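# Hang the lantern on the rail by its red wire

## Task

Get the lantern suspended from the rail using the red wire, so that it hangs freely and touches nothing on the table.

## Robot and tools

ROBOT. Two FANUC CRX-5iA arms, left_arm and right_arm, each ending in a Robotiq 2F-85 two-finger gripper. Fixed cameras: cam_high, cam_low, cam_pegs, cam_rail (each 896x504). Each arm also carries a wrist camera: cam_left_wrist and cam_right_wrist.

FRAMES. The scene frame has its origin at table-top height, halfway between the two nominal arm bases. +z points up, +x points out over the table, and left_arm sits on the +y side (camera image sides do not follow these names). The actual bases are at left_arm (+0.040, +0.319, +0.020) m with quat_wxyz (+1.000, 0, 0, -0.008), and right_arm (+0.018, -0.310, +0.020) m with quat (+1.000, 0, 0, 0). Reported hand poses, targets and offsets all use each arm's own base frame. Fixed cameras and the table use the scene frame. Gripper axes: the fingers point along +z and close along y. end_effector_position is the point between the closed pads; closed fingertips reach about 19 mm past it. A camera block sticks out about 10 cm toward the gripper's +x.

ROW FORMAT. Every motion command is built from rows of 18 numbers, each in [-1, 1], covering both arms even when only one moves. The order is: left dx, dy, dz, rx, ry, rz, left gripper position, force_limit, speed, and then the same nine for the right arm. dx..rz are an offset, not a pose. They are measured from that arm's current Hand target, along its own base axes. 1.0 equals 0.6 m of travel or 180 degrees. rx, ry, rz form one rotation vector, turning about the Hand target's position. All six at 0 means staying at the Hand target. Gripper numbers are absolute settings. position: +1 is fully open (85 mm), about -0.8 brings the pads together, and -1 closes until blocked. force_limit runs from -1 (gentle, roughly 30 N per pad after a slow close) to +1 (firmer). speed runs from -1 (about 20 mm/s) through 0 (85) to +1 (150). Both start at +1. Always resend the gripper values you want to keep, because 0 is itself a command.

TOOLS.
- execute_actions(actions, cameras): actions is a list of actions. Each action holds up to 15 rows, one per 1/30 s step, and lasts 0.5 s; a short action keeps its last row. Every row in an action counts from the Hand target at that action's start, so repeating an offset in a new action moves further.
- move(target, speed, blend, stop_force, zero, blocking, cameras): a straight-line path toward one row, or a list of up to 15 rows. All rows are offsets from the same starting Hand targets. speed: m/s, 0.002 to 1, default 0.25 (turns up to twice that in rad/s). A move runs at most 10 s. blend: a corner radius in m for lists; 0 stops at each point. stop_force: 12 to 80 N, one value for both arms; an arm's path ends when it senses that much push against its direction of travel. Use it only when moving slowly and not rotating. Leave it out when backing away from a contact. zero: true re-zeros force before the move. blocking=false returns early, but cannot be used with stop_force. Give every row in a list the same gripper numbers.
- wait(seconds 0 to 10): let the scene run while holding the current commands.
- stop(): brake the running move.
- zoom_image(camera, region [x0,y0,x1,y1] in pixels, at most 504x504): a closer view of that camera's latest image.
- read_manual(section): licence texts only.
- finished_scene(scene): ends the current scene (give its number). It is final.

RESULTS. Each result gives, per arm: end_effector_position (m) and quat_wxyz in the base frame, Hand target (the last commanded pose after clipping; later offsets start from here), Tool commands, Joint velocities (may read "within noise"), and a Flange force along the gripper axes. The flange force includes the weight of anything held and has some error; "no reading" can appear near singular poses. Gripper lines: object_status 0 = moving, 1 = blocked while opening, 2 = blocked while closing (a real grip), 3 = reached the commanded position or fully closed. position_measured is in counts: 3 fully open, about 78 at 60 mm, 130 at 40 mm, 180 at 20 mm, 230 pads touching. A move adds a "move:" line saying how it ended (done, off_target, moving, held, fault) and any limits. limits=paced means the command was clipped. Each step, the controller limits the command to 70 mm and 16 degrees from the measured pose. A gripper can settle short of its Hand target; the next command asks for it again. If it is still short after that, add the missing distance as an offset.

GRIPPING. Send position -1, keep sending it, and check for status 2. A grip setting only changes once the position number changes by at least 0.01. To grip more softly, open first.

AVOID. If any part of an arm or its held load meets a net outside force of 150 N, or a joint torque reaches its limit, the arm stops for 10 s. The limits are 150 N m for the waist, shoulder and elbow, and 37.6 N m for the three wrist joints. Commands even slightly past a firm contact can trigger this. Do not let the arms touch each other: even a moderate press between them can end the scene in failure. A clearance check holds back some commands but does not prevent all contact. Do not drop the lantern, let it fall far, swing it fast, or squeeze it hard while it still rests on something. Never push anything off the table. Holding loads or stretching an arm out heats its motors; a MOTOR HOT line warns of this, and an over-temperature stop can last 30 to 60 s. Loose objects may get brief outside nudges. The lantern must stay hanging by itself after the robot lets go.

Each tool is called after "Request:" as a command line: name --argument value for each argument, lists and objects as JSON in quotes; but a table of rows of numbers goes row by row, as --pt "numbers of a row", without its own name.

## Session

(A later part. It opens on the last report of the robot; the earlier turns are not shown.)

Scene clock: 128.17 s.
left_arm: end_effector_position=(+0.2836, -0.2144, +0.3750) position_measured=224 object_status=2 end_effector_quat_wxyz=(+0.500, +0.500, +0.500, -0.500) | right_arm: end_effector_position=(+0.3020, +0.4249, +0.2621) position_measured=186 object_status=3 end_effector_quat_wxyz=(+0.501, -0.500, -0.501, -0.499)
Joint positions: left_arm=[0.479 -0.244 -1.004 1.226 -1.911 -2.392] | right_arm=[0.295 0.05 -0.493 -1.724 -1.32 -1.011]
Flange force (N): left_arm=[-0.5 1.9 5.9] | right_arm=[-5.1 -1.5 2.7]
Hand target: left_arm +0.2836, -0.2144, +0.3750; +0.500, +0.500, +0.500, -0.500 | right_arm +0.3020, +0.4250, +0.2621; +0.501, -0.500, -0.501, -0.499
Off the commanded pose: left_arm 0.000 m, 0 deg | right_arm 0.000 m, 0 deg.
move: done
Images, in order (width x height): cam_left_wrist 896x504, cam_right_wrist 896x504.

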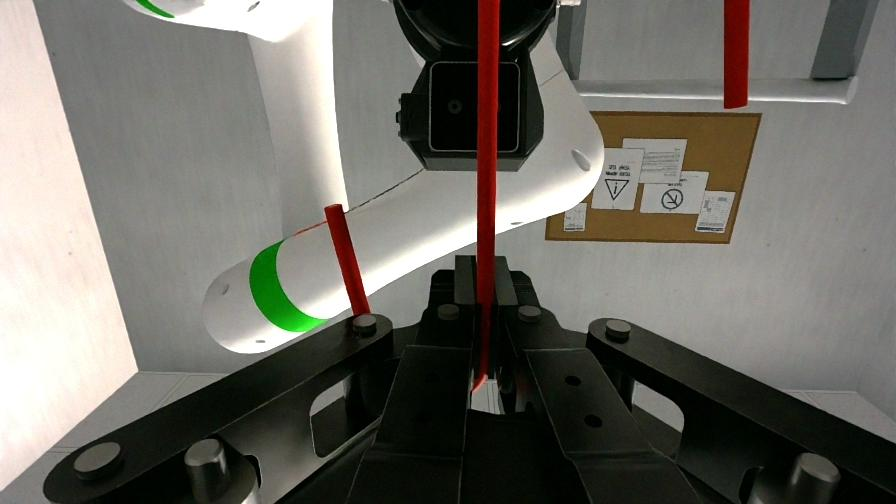

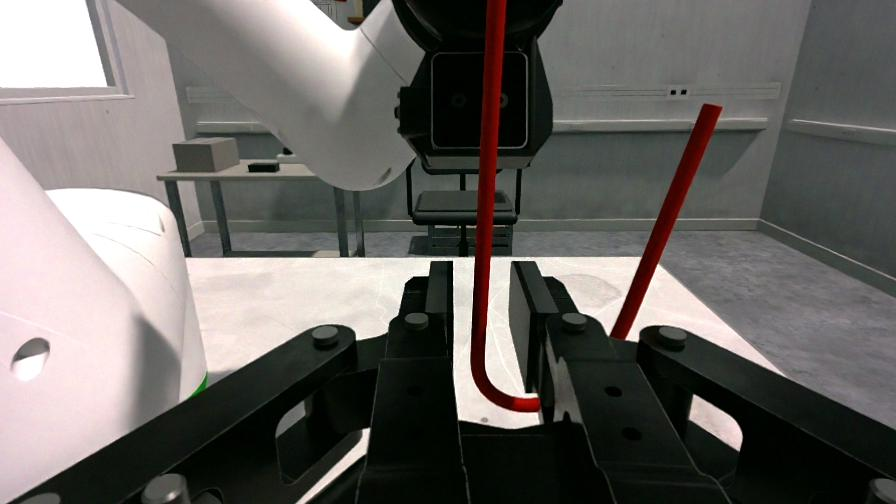

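Request:
move --pt "0 0 0 0 0 0 -1 0 -1 0 0 0 0 0 0 -1 0 -1" --pt "0 0 0 0 0 0 -0.45 0 -1 0 0 0 0 0 0 -1 0 -1" --pt "0 0.1 0 0 0 0 -0.45 0 -1 0 0 0 0 0 0 -1 0 -1" --pt "0 0.1 -0.0833 0 0 0 -0.45 0 -1 0 0 0 0 0 0 -1 0 -1" --pt "0 0.0217 -0.0833 0 0 0 -0.45 0 -1 0 0 0 0 0 0 -1 0 -1" --speed '[0.1,0.1,0.15,0.2,0.12]' --blend '[0,0,0.01,0.01,0]' --cameras '["cam_right_wrist","cam_left_wrist"]'

Scene clock: 133.23 s.
left_arm: end_effector_position=(+0.2836, -0.2014, +0.3250) position_measured=186 object_status=3 end_effector_quat_wxyz=(+0.500, +0.500, +0.500, -0.500) | right_arm: end_effector_position=(+0.3020, +0.4250, +0.2621) position_measured=225 object_status=2 end_effector_quat_wxyz=(+0.501, -0.500, -0.501, -0.499)
Joint positions: left_arm=[0.564 -0.143 -1.047 1.109 -1.908 -2.555] | right_arm=[0.295 0.05 -0.493 -1.724 -1.32 -1.011]
Flange force (N): left_arm=[-0.7 2.7 5.5] | right_arm=[-5.1 -1.0 1.7]
Hand target: left_arm +0.2836, -0.2014, +0.3250; +0.500, +0.500, +0.500, -0.500 | right_arm +0.3020, +0.4250, +0.2621; +0.501, -0.500, -0.501, -0.499
Off the commanded pose: left_arm 0.000 m, 0 deg | right_arm 0.000 m, 0 deg.
move: done
Images, in order (width x height): cam_left_wrist 896x504, cam_right_wrist 896x504.

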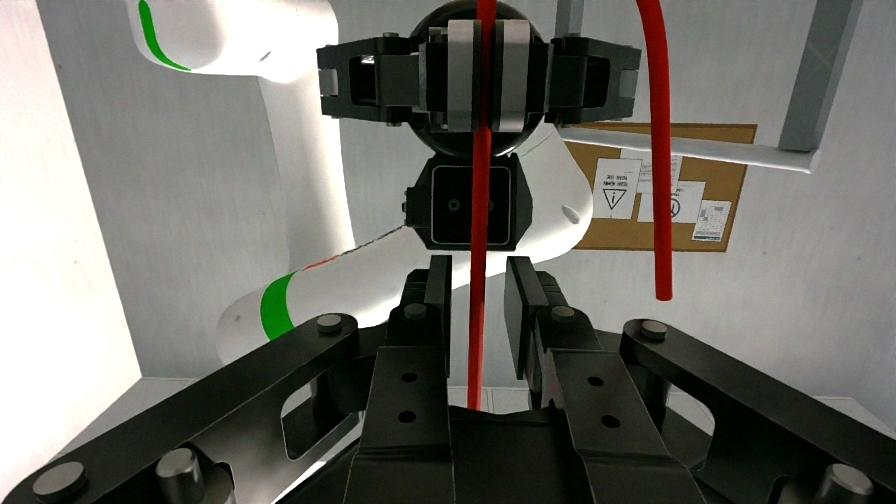

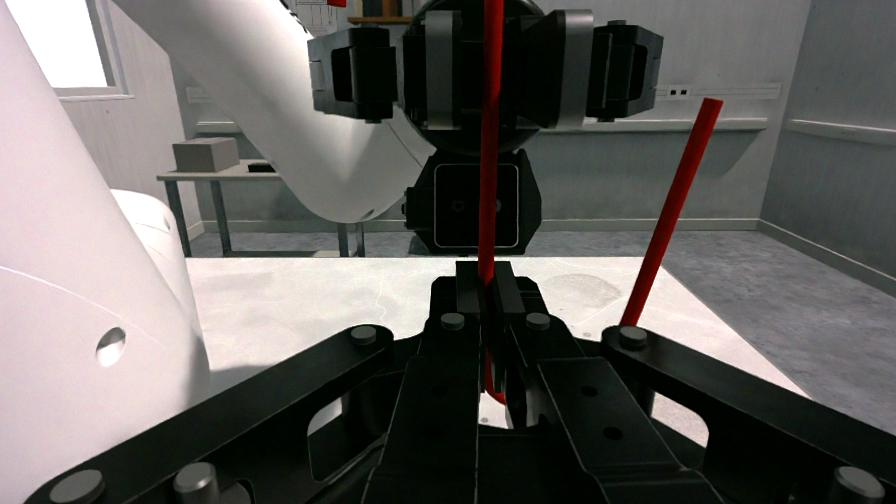

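Request:
move --pt "0 0 0 0 0 0 -1 0 -1 0 0 0 0 0 0 -1 0 -1" --pt "0 0 0 0 0 0 -1 0 -1 0 0 0 0 0 0 -0.45 0 -1" --pt "0 0 0 0 0 0 -1 0 -1 0 -0.1667 0 0 0 0 -0.45 0 -1" --pt "0 0 0 0 0 0 -1 0 -1 -0.02 -0.26 0.28 -0.19 -0.19 0.19 -0.45 0 -1" --pt "0 0 0 0 0 0 -1 0 -1 -0.0383 0.005 0.363 -0.385 -0.385 0.385 -0.45 0 -1" --speed '[0.1,0.1,0.2,0.5,0.5]' --blend '[0,0,0.02,0.04,0]' --cameras '["cam_right_wrist","cam_rail"]'

Request:
zoom_image --camera "cam_right_wrist" --region '[350, 130, 630, 310]'

Request:
zoom_image --camera "cam_rail" --region '[400, 0, 620, 150]'

Scene clock: 140.40 s.
left_arm: end_effector_position=(+0.2836, -0.2014, +0.3250) position_measured=225 object_status=2 end_effector_quat_wxyz=(+0.500, +0.500, +0.500, -0.500) | right_arm: end_effector_position=(+0.2790, +0.4279, +0.4800) position_measured=186 object_status=3 end_effector_quat_wxyz=(+0.001, +0.001, +1.000, -0.001)
Joint positions: left_arm=[0.564 -0.143 -1.047 1.109 -1.908 -2.555] | right_arm=[1.252 0.304 0.83 0.003 -2.098 -1.251]
Flange force (N): left_arm=[-0.6 2.4 5.6] | right_arm=[-0.1 3.0 2.7]
Hand target: left_arm +0.2836, -0.2014, +0.3250; +0.500, +0.500, +0.500, -0.500 | right_arm +0.2790, +0.4280, +0.4799; +0.001, +0.000, +1.000, -0.001
Off the commanded pose: left_arm 0.000 m, 0 deg | right_arm 0.000 m, 0 deg.
move: done
Images, in order (width x height): cam_rail 896x504, cam_right_wrist 896x504.

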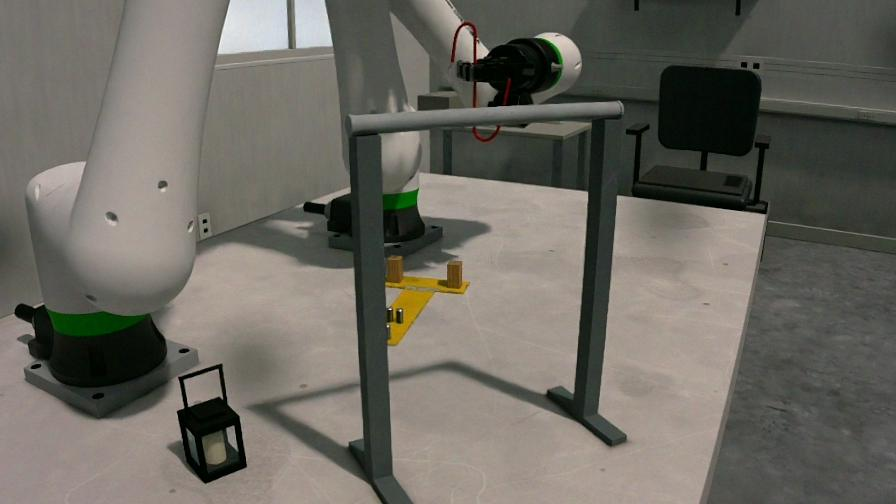

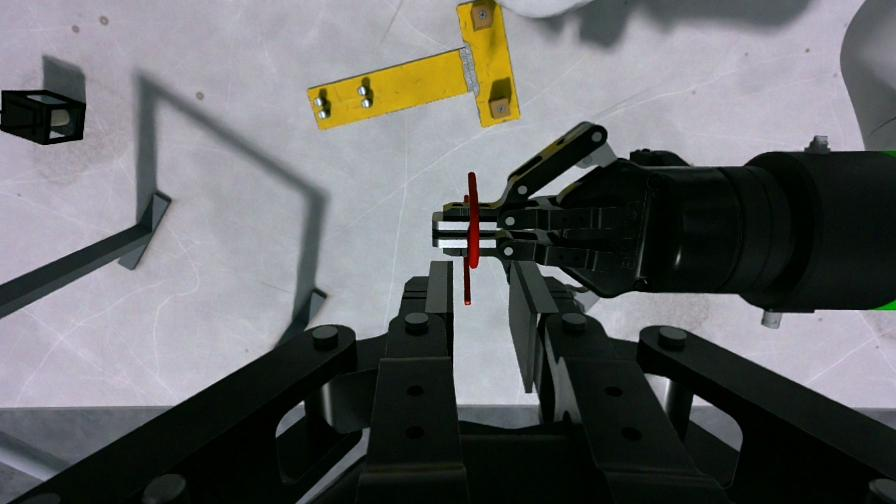

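Scaled by 1.800.

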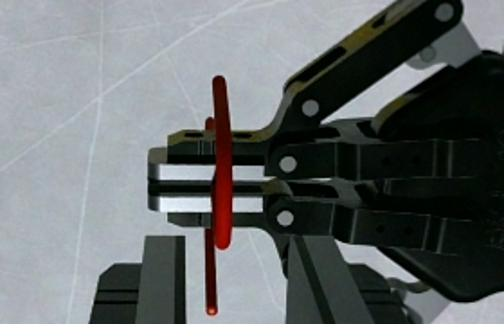

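Scaled by 2.291.

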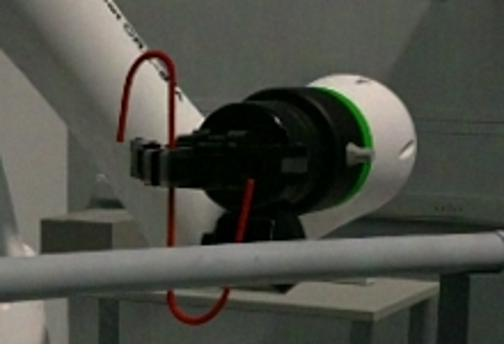

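Request:
move --pt "0 0 0 0 0 0 -1 0 -1 0 0.0043 -0.06 0 0 0 -0.45 0 -1" --pt "0 0 0 0 0 0 -1 0 -1 0 0.0043 -0.1233 0 0 0 -0.45 0 -1" --pt "0 0 0 0 0 0 -1 0 -1 0 0.0043 -0.1235 0 0 0 -1 0 -1" --speed '[0.15,0.06,0.05]' --blend '[0.01,0,0]' --cameras '["cam_right_wrist","cam_rail"]'

Request:
zoom_image --camera "cam_rail" --region '[400, 0, 620, 150]'

Scene clock: 144.97 s.
left_arm: end_effector_position=(+0.2836, -0.2014, +0.3250) position_measured=225 object_status=2 end_effector_quat_wxyz=(+0.500, +0.500, +0.500, -0.500) | right_arm: end_effector_position=(+0.2790, +0.4305, +0.4058) position_measured=227 object_status=0 end_effector_quat_wxyz=(+0.001, +0.000, +1.000, -0.001)
Joint positions: left_arm=[0.564 -0.143 -1.047 1.109 -1.908 -2.555] | right_arm=[1.254 0.216 0.528 0.003 -1.886 -1.254]
Flange force (N): left_arm=[-0.2 3.0 4.7] | right_arm=[1.2 -0.5 3.7]
Hand target: left_arm +0.2836, -0.2014, +0.3250; +0.500, +0.500, +0.500, -0.500 | right_arm +0.2790, +0.4305, +0.4058; +0.001, +0.000, +1.000, -0.001
Off the commanded pose: left_arm 0.000 m, 0 deg | right_arm 0.000 m, 0 deg.
move: done
Images, in order (width x height): cam_rail 896x504, cam_right_wrist 896x504.

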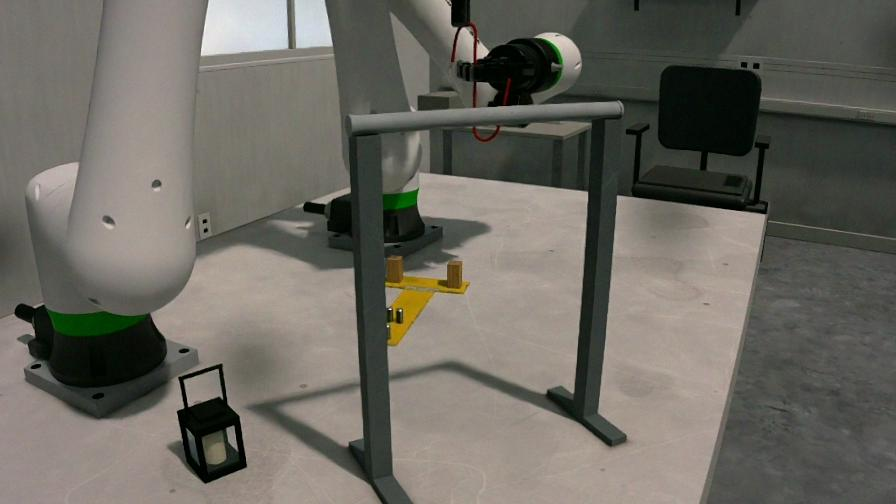

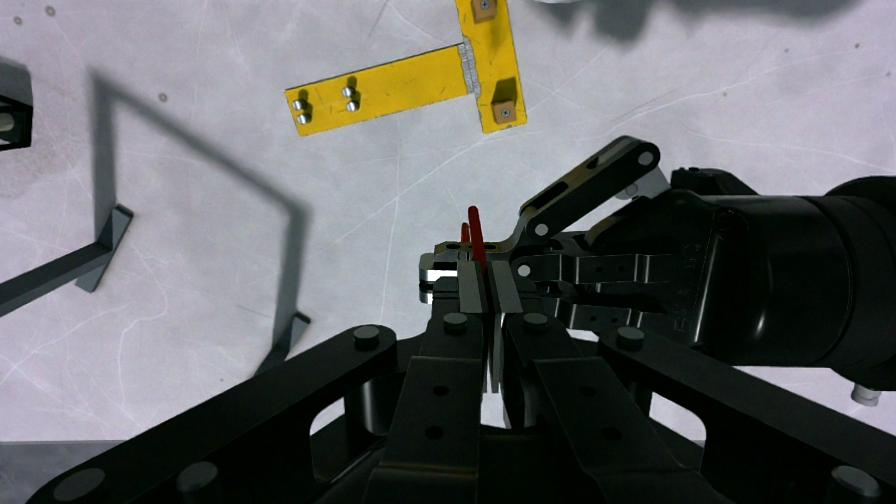

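Scaled by 2.291.

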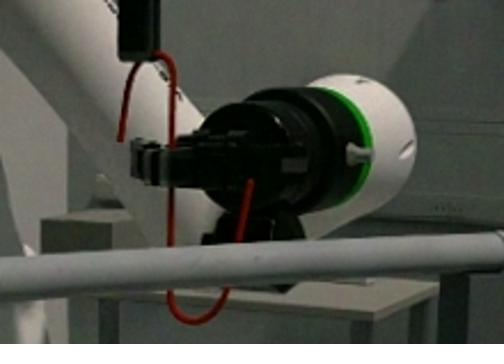

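Request:
move --pt "0 0 0 0 0 0 -0.45 0 -1 0 0 0 0 0 0 -1 0 -1" --pt "0 0.2 0 0 0 0 -0.45 0 -1 0 0 0 0 0 0 -1 0 -1" --speed '[0.1,0.15]' --blend 0 --cameras '["cam_right_wrist","cam_rail","cam_pegs","cam_low","cam_left_wrist"]'

Request:
zoom_image --camera "cam_rail" --region '[150, 350, 270, 490]'

Request:
zoom_image --camera "cam_pegs" --region '[70, 110, 220, 240]'

Request:
zoom_image --camera "cam_rail" --region '[400, 0, 620, 150]'

Scene clock: 151.37 s.
left_arm: end_effector_position=(+0.2836, -0.0814, +0.3250) position_measured=186 object_status=3 end_effector_quat_wxyz=(+0.500, +0.500, +0.500, -0.500) | right_arm: end_effector_position=(+0.2790, +0.4305, +0.4058) position_measured=227 object_status=2 end_effector_quat_wxyz=(+0.001, +0.000, +1.000, -0.001)
Joint positions: left_arm=[0.944 0.017 -0.85 0.759 -2.122 -2.68] | right_arm=[1.254 0.216 0.528 0.003 -1.886 -1.254]
Flange force (N): left_arm=[-1.3 2.9 3.8] | right_arm=[1.0 0.7 4.0]
Hand target: left_arm +0.2836, -0.0814, +0.3250; +0.500, +0.500, +0.500, -0.500 | right_arm +0.2790, +0.4305, +0.4058; +0.001, +0.000, +1.000, -0.001
Off the commanded pose: left_arm 0.000 m, 0 deg | right_arm 0.000 m, 0 deg.
move: done
Images, in order (width x height): cam_low 896x504, cam_pegs 896x504, cam_rail 896x504, cam_left_wrist 896x504, cam_right_wrist 896x504.

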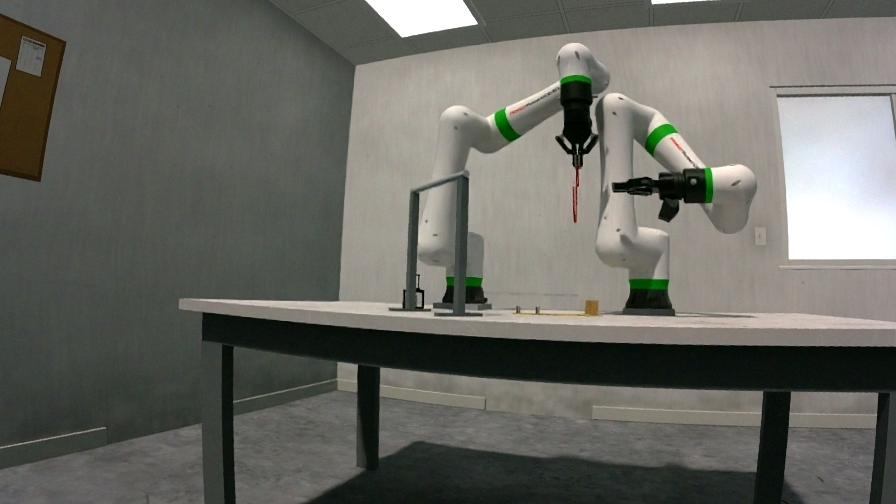

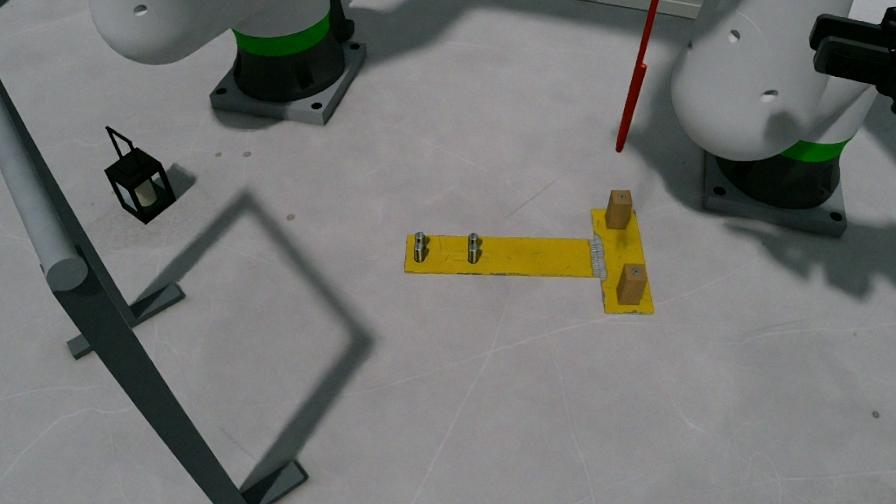

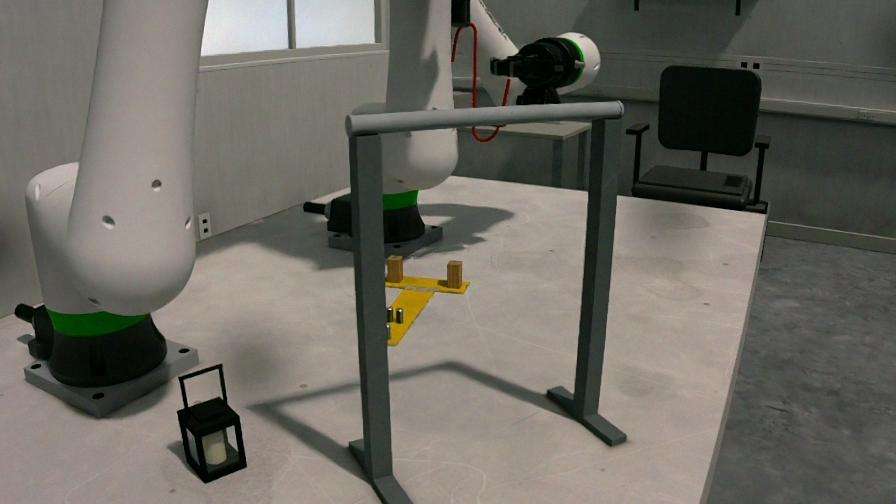

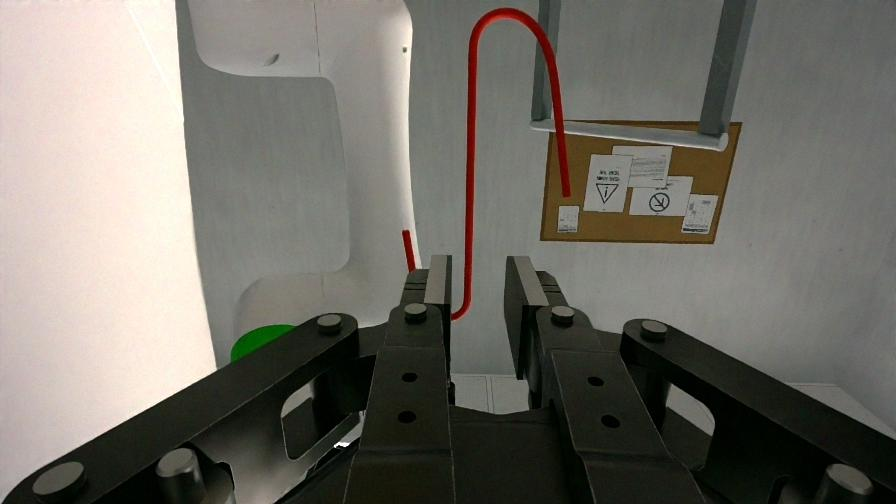

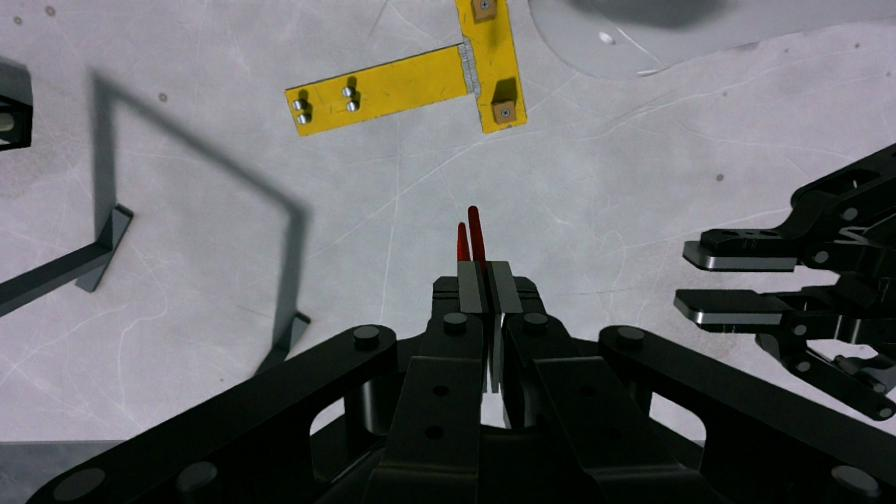

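Scaled by 3.600.

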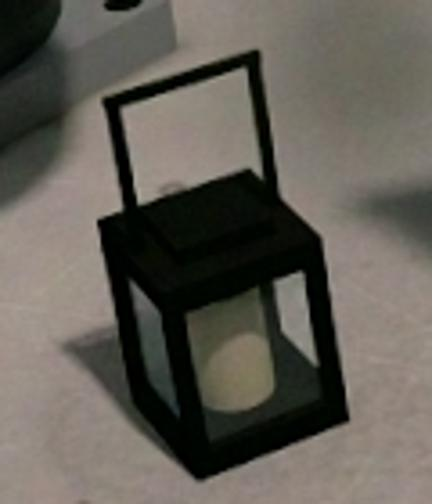

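Scaled by 3.360.

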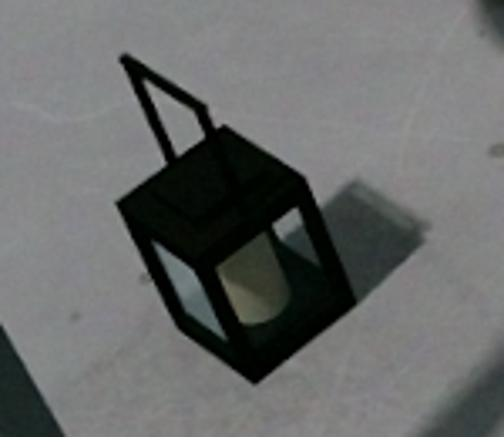

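Scaled by 2.291.

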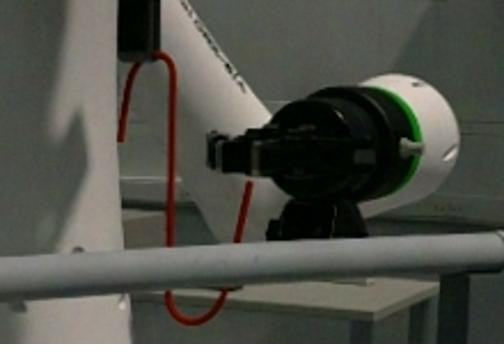

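Request:
move --pt "0 0 0 0 0 0 -0.45 0 -1 -0.1 -0.5 0.06 0 0 -0.09 -1 0 -1" --pt "0 0 0 0 0 0 -0.45 0 -1 -0.1317 -0.7175 0.03 0 0 -0.128 -1 0 -1" --pt "0 0 0 0 0 0 -0.45 0 -1 -0.0317 -0.9258 -0.11 0 0 -0.128 -1 0 -1" --speed '[0.3,0.3,0.2]' --blend '[0.04,0.04,0]' --cameras '["cam_right_wrist","cam_rail","cam_pegs"]'

Request:
zoom_image --camera "cam_right_wrist" --region '[348, 0, 628, 260]'

Scene clock: 174.43 s.
left_arm: end_effector_position=(+0.2836, -0.0814, +0.3250) position_measured=186 object_status=3 end_effector_quat_wxyz=(+0.500, +0.500, +0.500, -0.500) | right_arm: end_effector_position=(+0.2600, -0.1249, +0.3398) position_measured=227 object_status=2 end_effector_quat_wxyz=(+0.001, +0.200, +0.980, -0.001)
Joint positions: left_arm=[0.944 0.017 -0.85 0.759 -2.122 -2.68] | right_arm=[0.023 -0.41 -0.197 0.003 -1.783 -0.426]
Flange force (N): left_arm=[-1.5 2.4 3.7] | right_arm=[4.0 2.7 4.5]
Hand target: left_arm +0.2836, -0.0814, +0.3250; +0.500, +0.500, +0.500, -0.500 | right_arm +0.2600, -0.1249, +0.3398; +0.001, +0.200, +0.980, -0.001
Off the commanded pose: left_arm 0.000 m, 0 deg | right_arm 0.000 m, 0 deg.
move: done
Images, in order (width x height): cam_pegs 896x504, cam_rail 896x504, cam_right_wrist 896x504.

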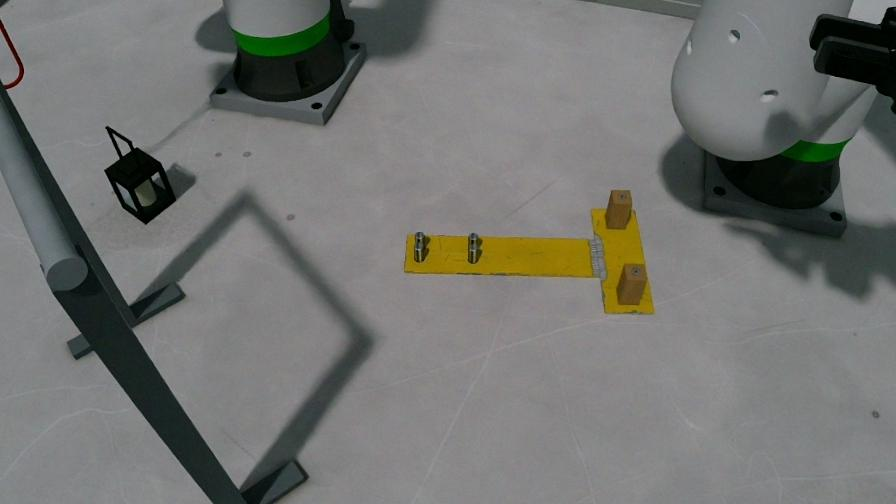

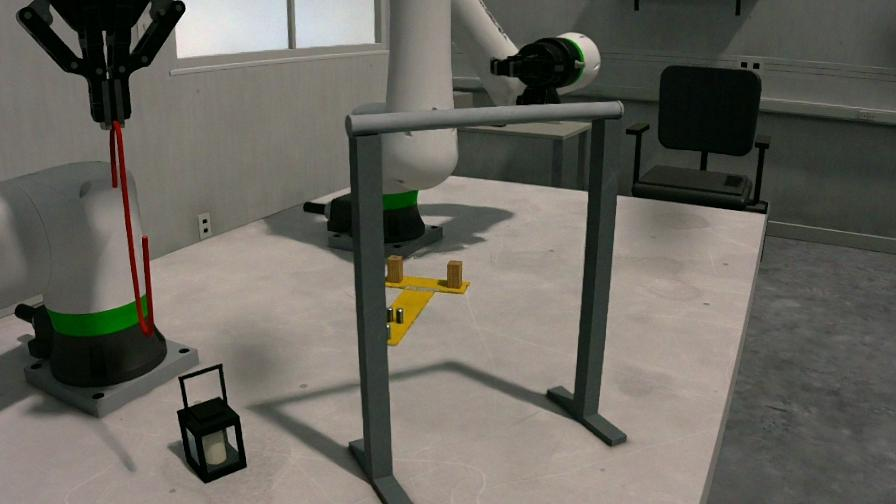

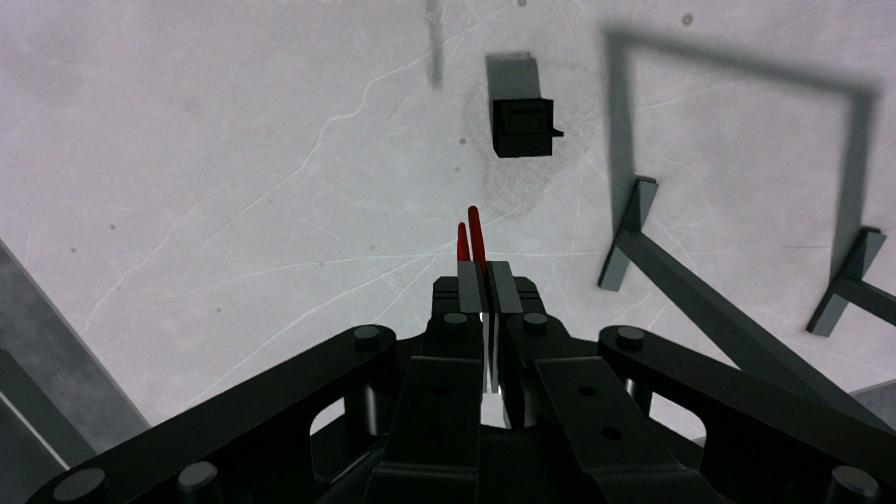

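Scaled by 1.800.

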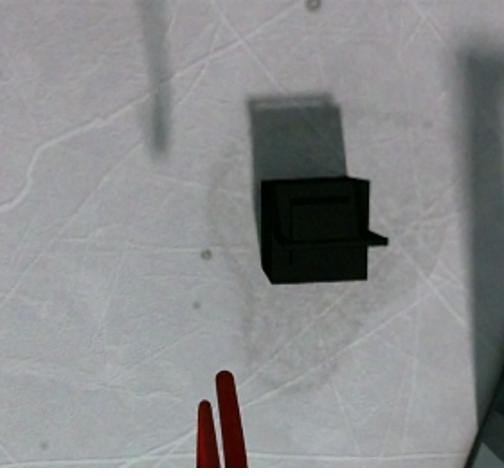

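Request:
move --pt "0 0 0 0 0 0 -0.45 0 -1 -0.0663 0.1333 -0.0663 0.1089 0.2556 0 -1 0 -1" --pt "0 0 0 0 0 0 -0.45 0 -1 -0.0663 0.1333 -0.2163 0.1089 0.2556 0 -1 0 -1" --pt "0 0 0 0 0 0 -0.45 0 -1 -0.0153 0.1115 -0.2922 0.1089 0.2556 0 -1 0 -1" --speed '[0.3,0.2,0.1]' --blend '[0.02,0.02,0]' --cameras '["cam_right_wrist","cam_rail","cam_pegs","cam_low"]'

Request:
zoom_image --camera "cam_rail" --region '[80, 280, 300, 480]'

Request:
zoom_image --camera "cam_pegs" --region '[70, 60, 270, 240]'

Request:
zoom_image --camera "cam_low" --region '[370, 240, 470, 320]'

Scene clock: 182.93 s.
left_arm: end_effector_position=(+0.2836, -0.0814, +0.3250) position_measured=186 object_status=3 end_effector_quat_wxyz=(+0.500, +0.500, +0.500, -0.500) | right_arm: end_effector_position=(+0.2508, -0.0580, +0.1645) position_measured=227 object_status=2 end_effector_quat_wxyz=(-0.414, +0.181, +0.888, +0.083)
Joint positions: left_arm=[0.944 0.017 -0.85 0.759 -2.122 -2.68] | right_arm=[-0.055 0.258 -0.181 -0.283 -1.958 -0.339]
Flange force (N): left_arm=[-1.6 2.1 4.2] | right_arm=[-3.7 0.4 2.4]
Hand target: left_arm +0.2836, -0.0814, +0.3250; +0.500, +0.500, +0.500, -0.500 | right_arm +0.2508, -0.0580, +0.1645; -0.414, +0.181, +0.888, +0.083
Off the commanded pose: left_arm 0.000 m, 0 deg | right_arm 0.000 m, 0 deg.
move: done
Images, in order (width x height): cam_low 896x504, cam_pegs 896x504, cam_rail 896x504, cam_right_wrist 896x504.

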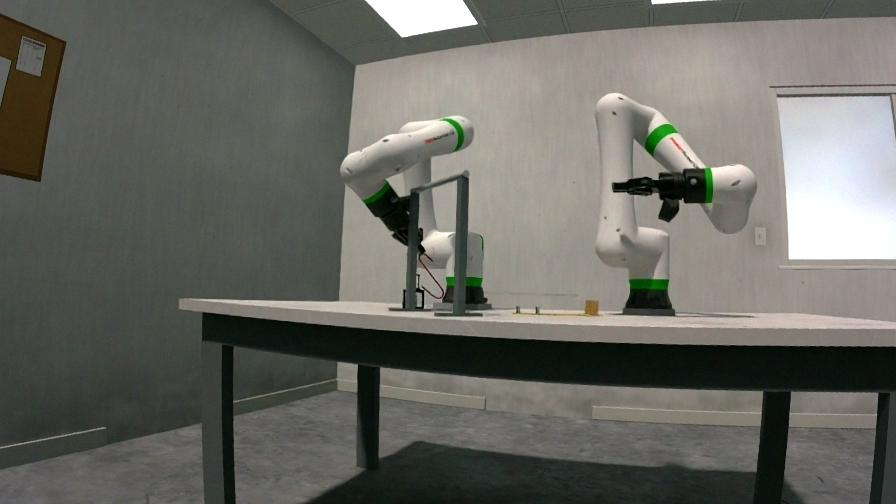

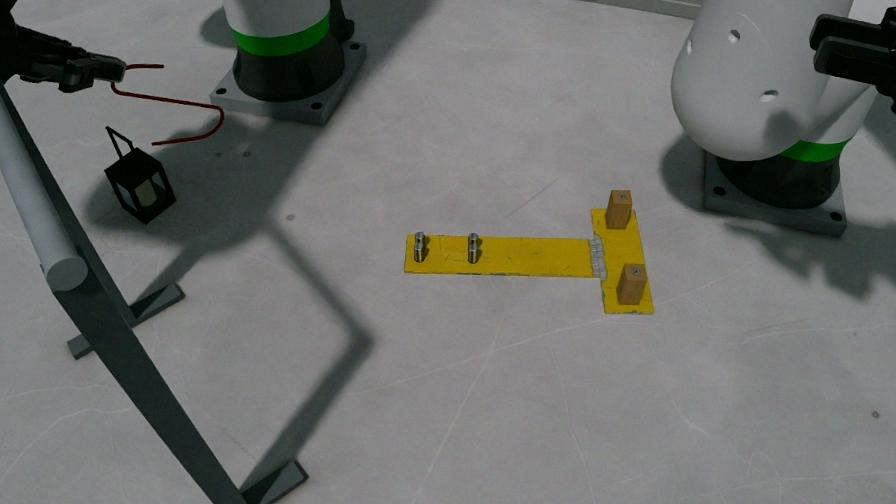

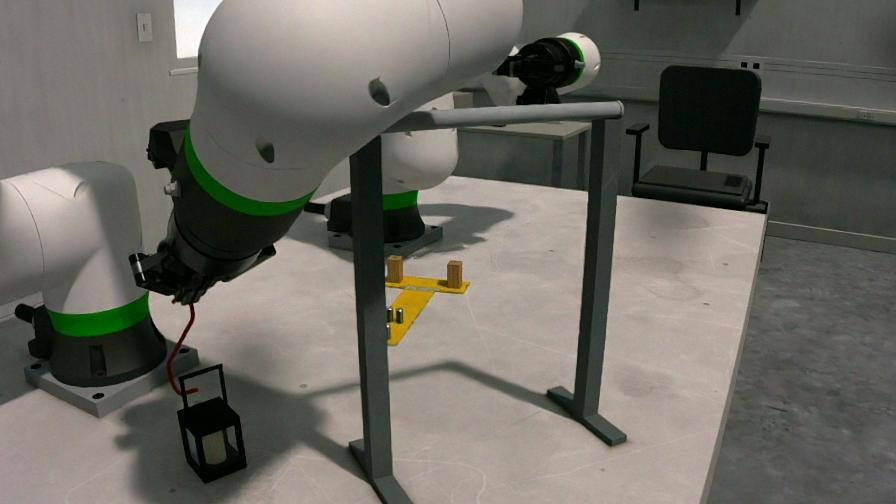

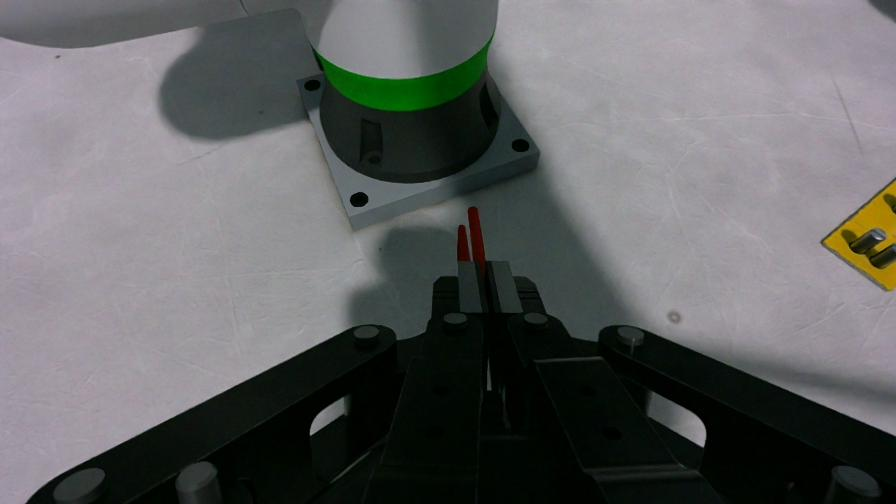

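Scaled by 2.291.

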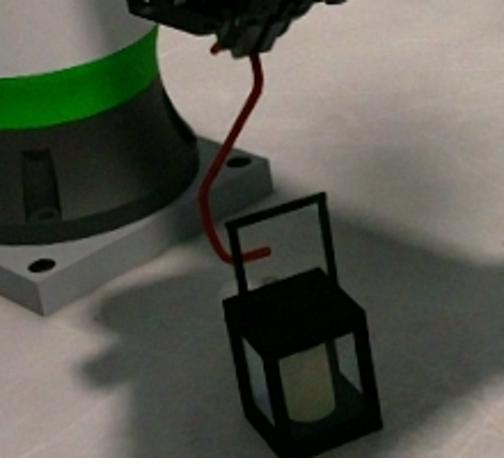

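Scaled by 2.520.

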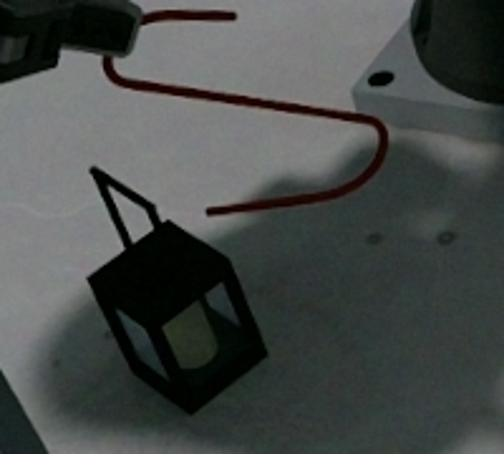

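Scaled by 5.040.

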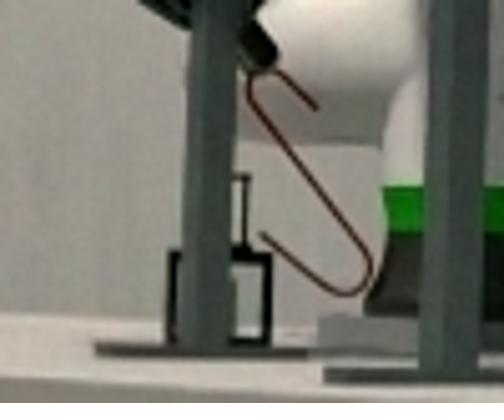

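Request:
move --pt "0 0 0 0 0 0 -0.45 0 -1 0.041 -0.0175 0.0208 0 0 0 -1 0 -1" --pt "0 0 0 0 0 0 -0.45 0 -1 0.1647 -0.0702 0.0825 0 0 0 -1 0 -1" --speed 0.07 --stop_force 12 --blend 0.005 --cameras '["cam_rail","cam_pegs","cam_low"]'

Request:
zoom_image --camera "cam_rail" --region '[80, 280, 300, 480]'

Request:
zoom_image --camera "cam_low" --region '[370, 240, 470, 320]'

Request:
zoom_image --camera "cam_pegs" --region '[20, 60, 220, 240]'

Scene clock: 188.33 s.
left_arm: end_effector_position=(+0.2836, -0.0814, +0.3250) position_measured=186 object_status=3 end_effector_quat_wxyz=(+0.500, +0.500, +0.500, -0.500) | right_arm: end_effector_position=(+0.3496, -0.1002, +0.2140) position_measured=227 object_status=2 end_effector_quat_wxyz=(-0.414, +0.181, +0.888, +0.083)
Joint positions: left_arm=[0.944 0.017 -0.85 0.759 -2.122 -2.68] | right_arm=[-0.116 0.454 0.205 -0.259 -2.157 -0.333]
Flange force (N): left_arm=[-1.6 2.2 4.0] | right_arm=[-4.2 0.4 3.0]
Hand target: left_arm +0.2836, -0.0814, +0.3250; +0.500, +0.500, +0.500, -0.500 | right_arm +0.3496, -0.1002, +0.2140; -0.414, +0.181, +0.888, +0.083
Off the commanded pose: left_arm 0.000 m, 0 deg | right_arm 0.000 m, 0 deg.
move: done
Images, in order (width x height): cam_low 896x504, cam_pegs 896x504, cam_rail 896x504.

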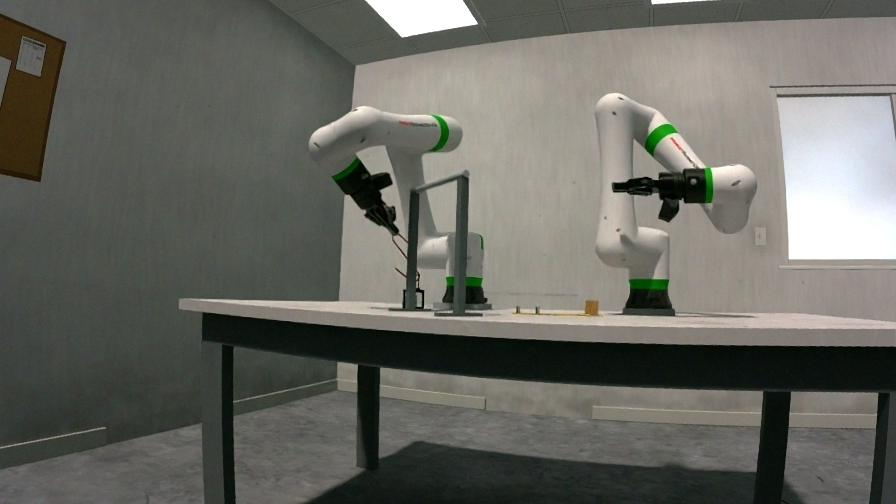

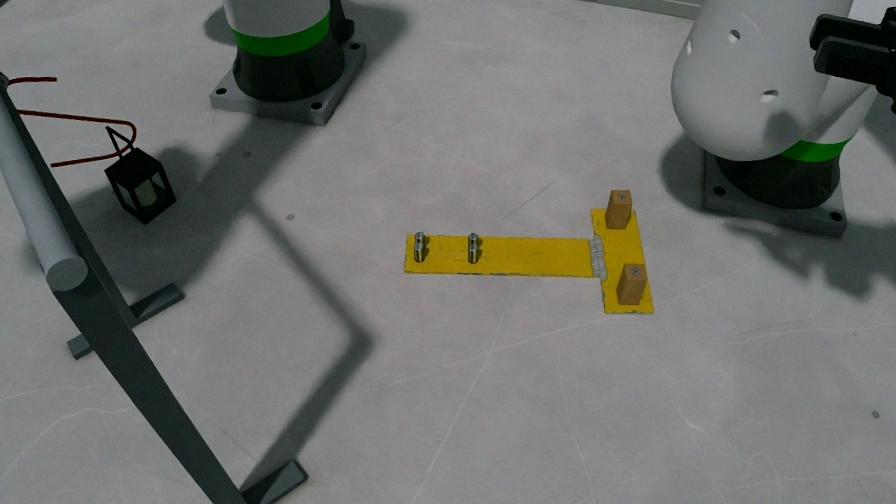

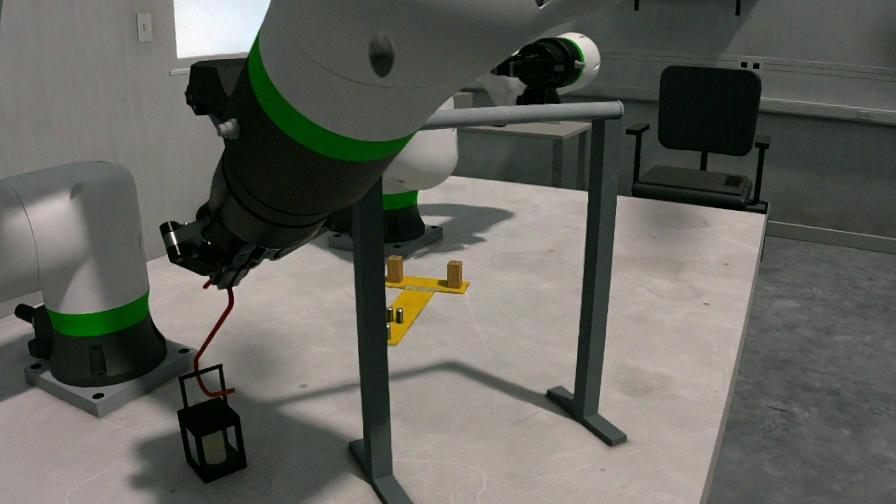

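Scaled by 2.291.

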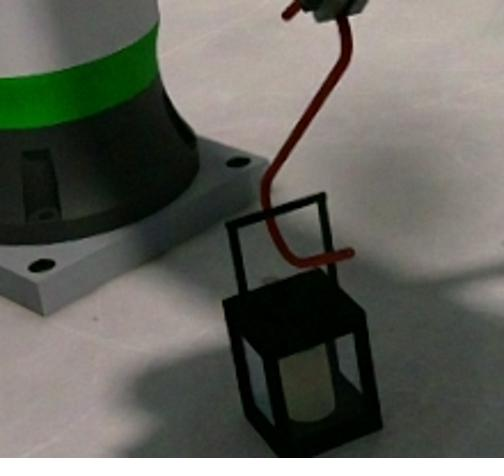

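Scaled by 5.040.

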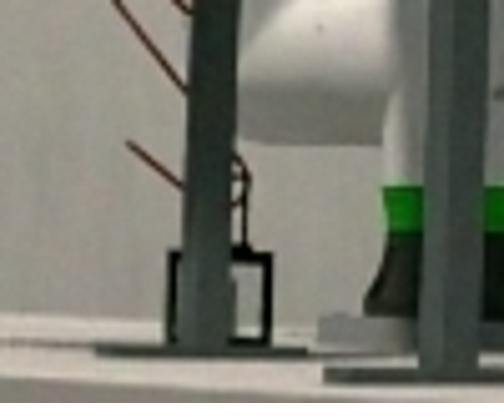

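Scaled by 2.520.

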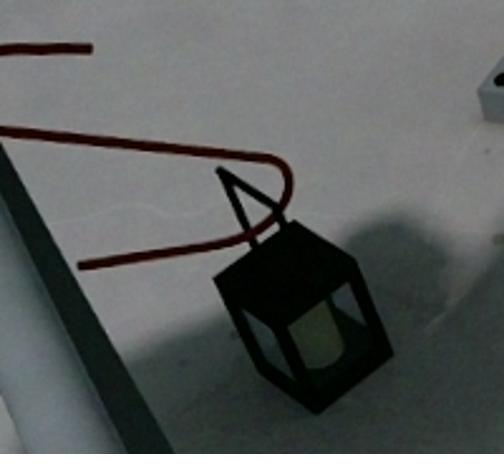

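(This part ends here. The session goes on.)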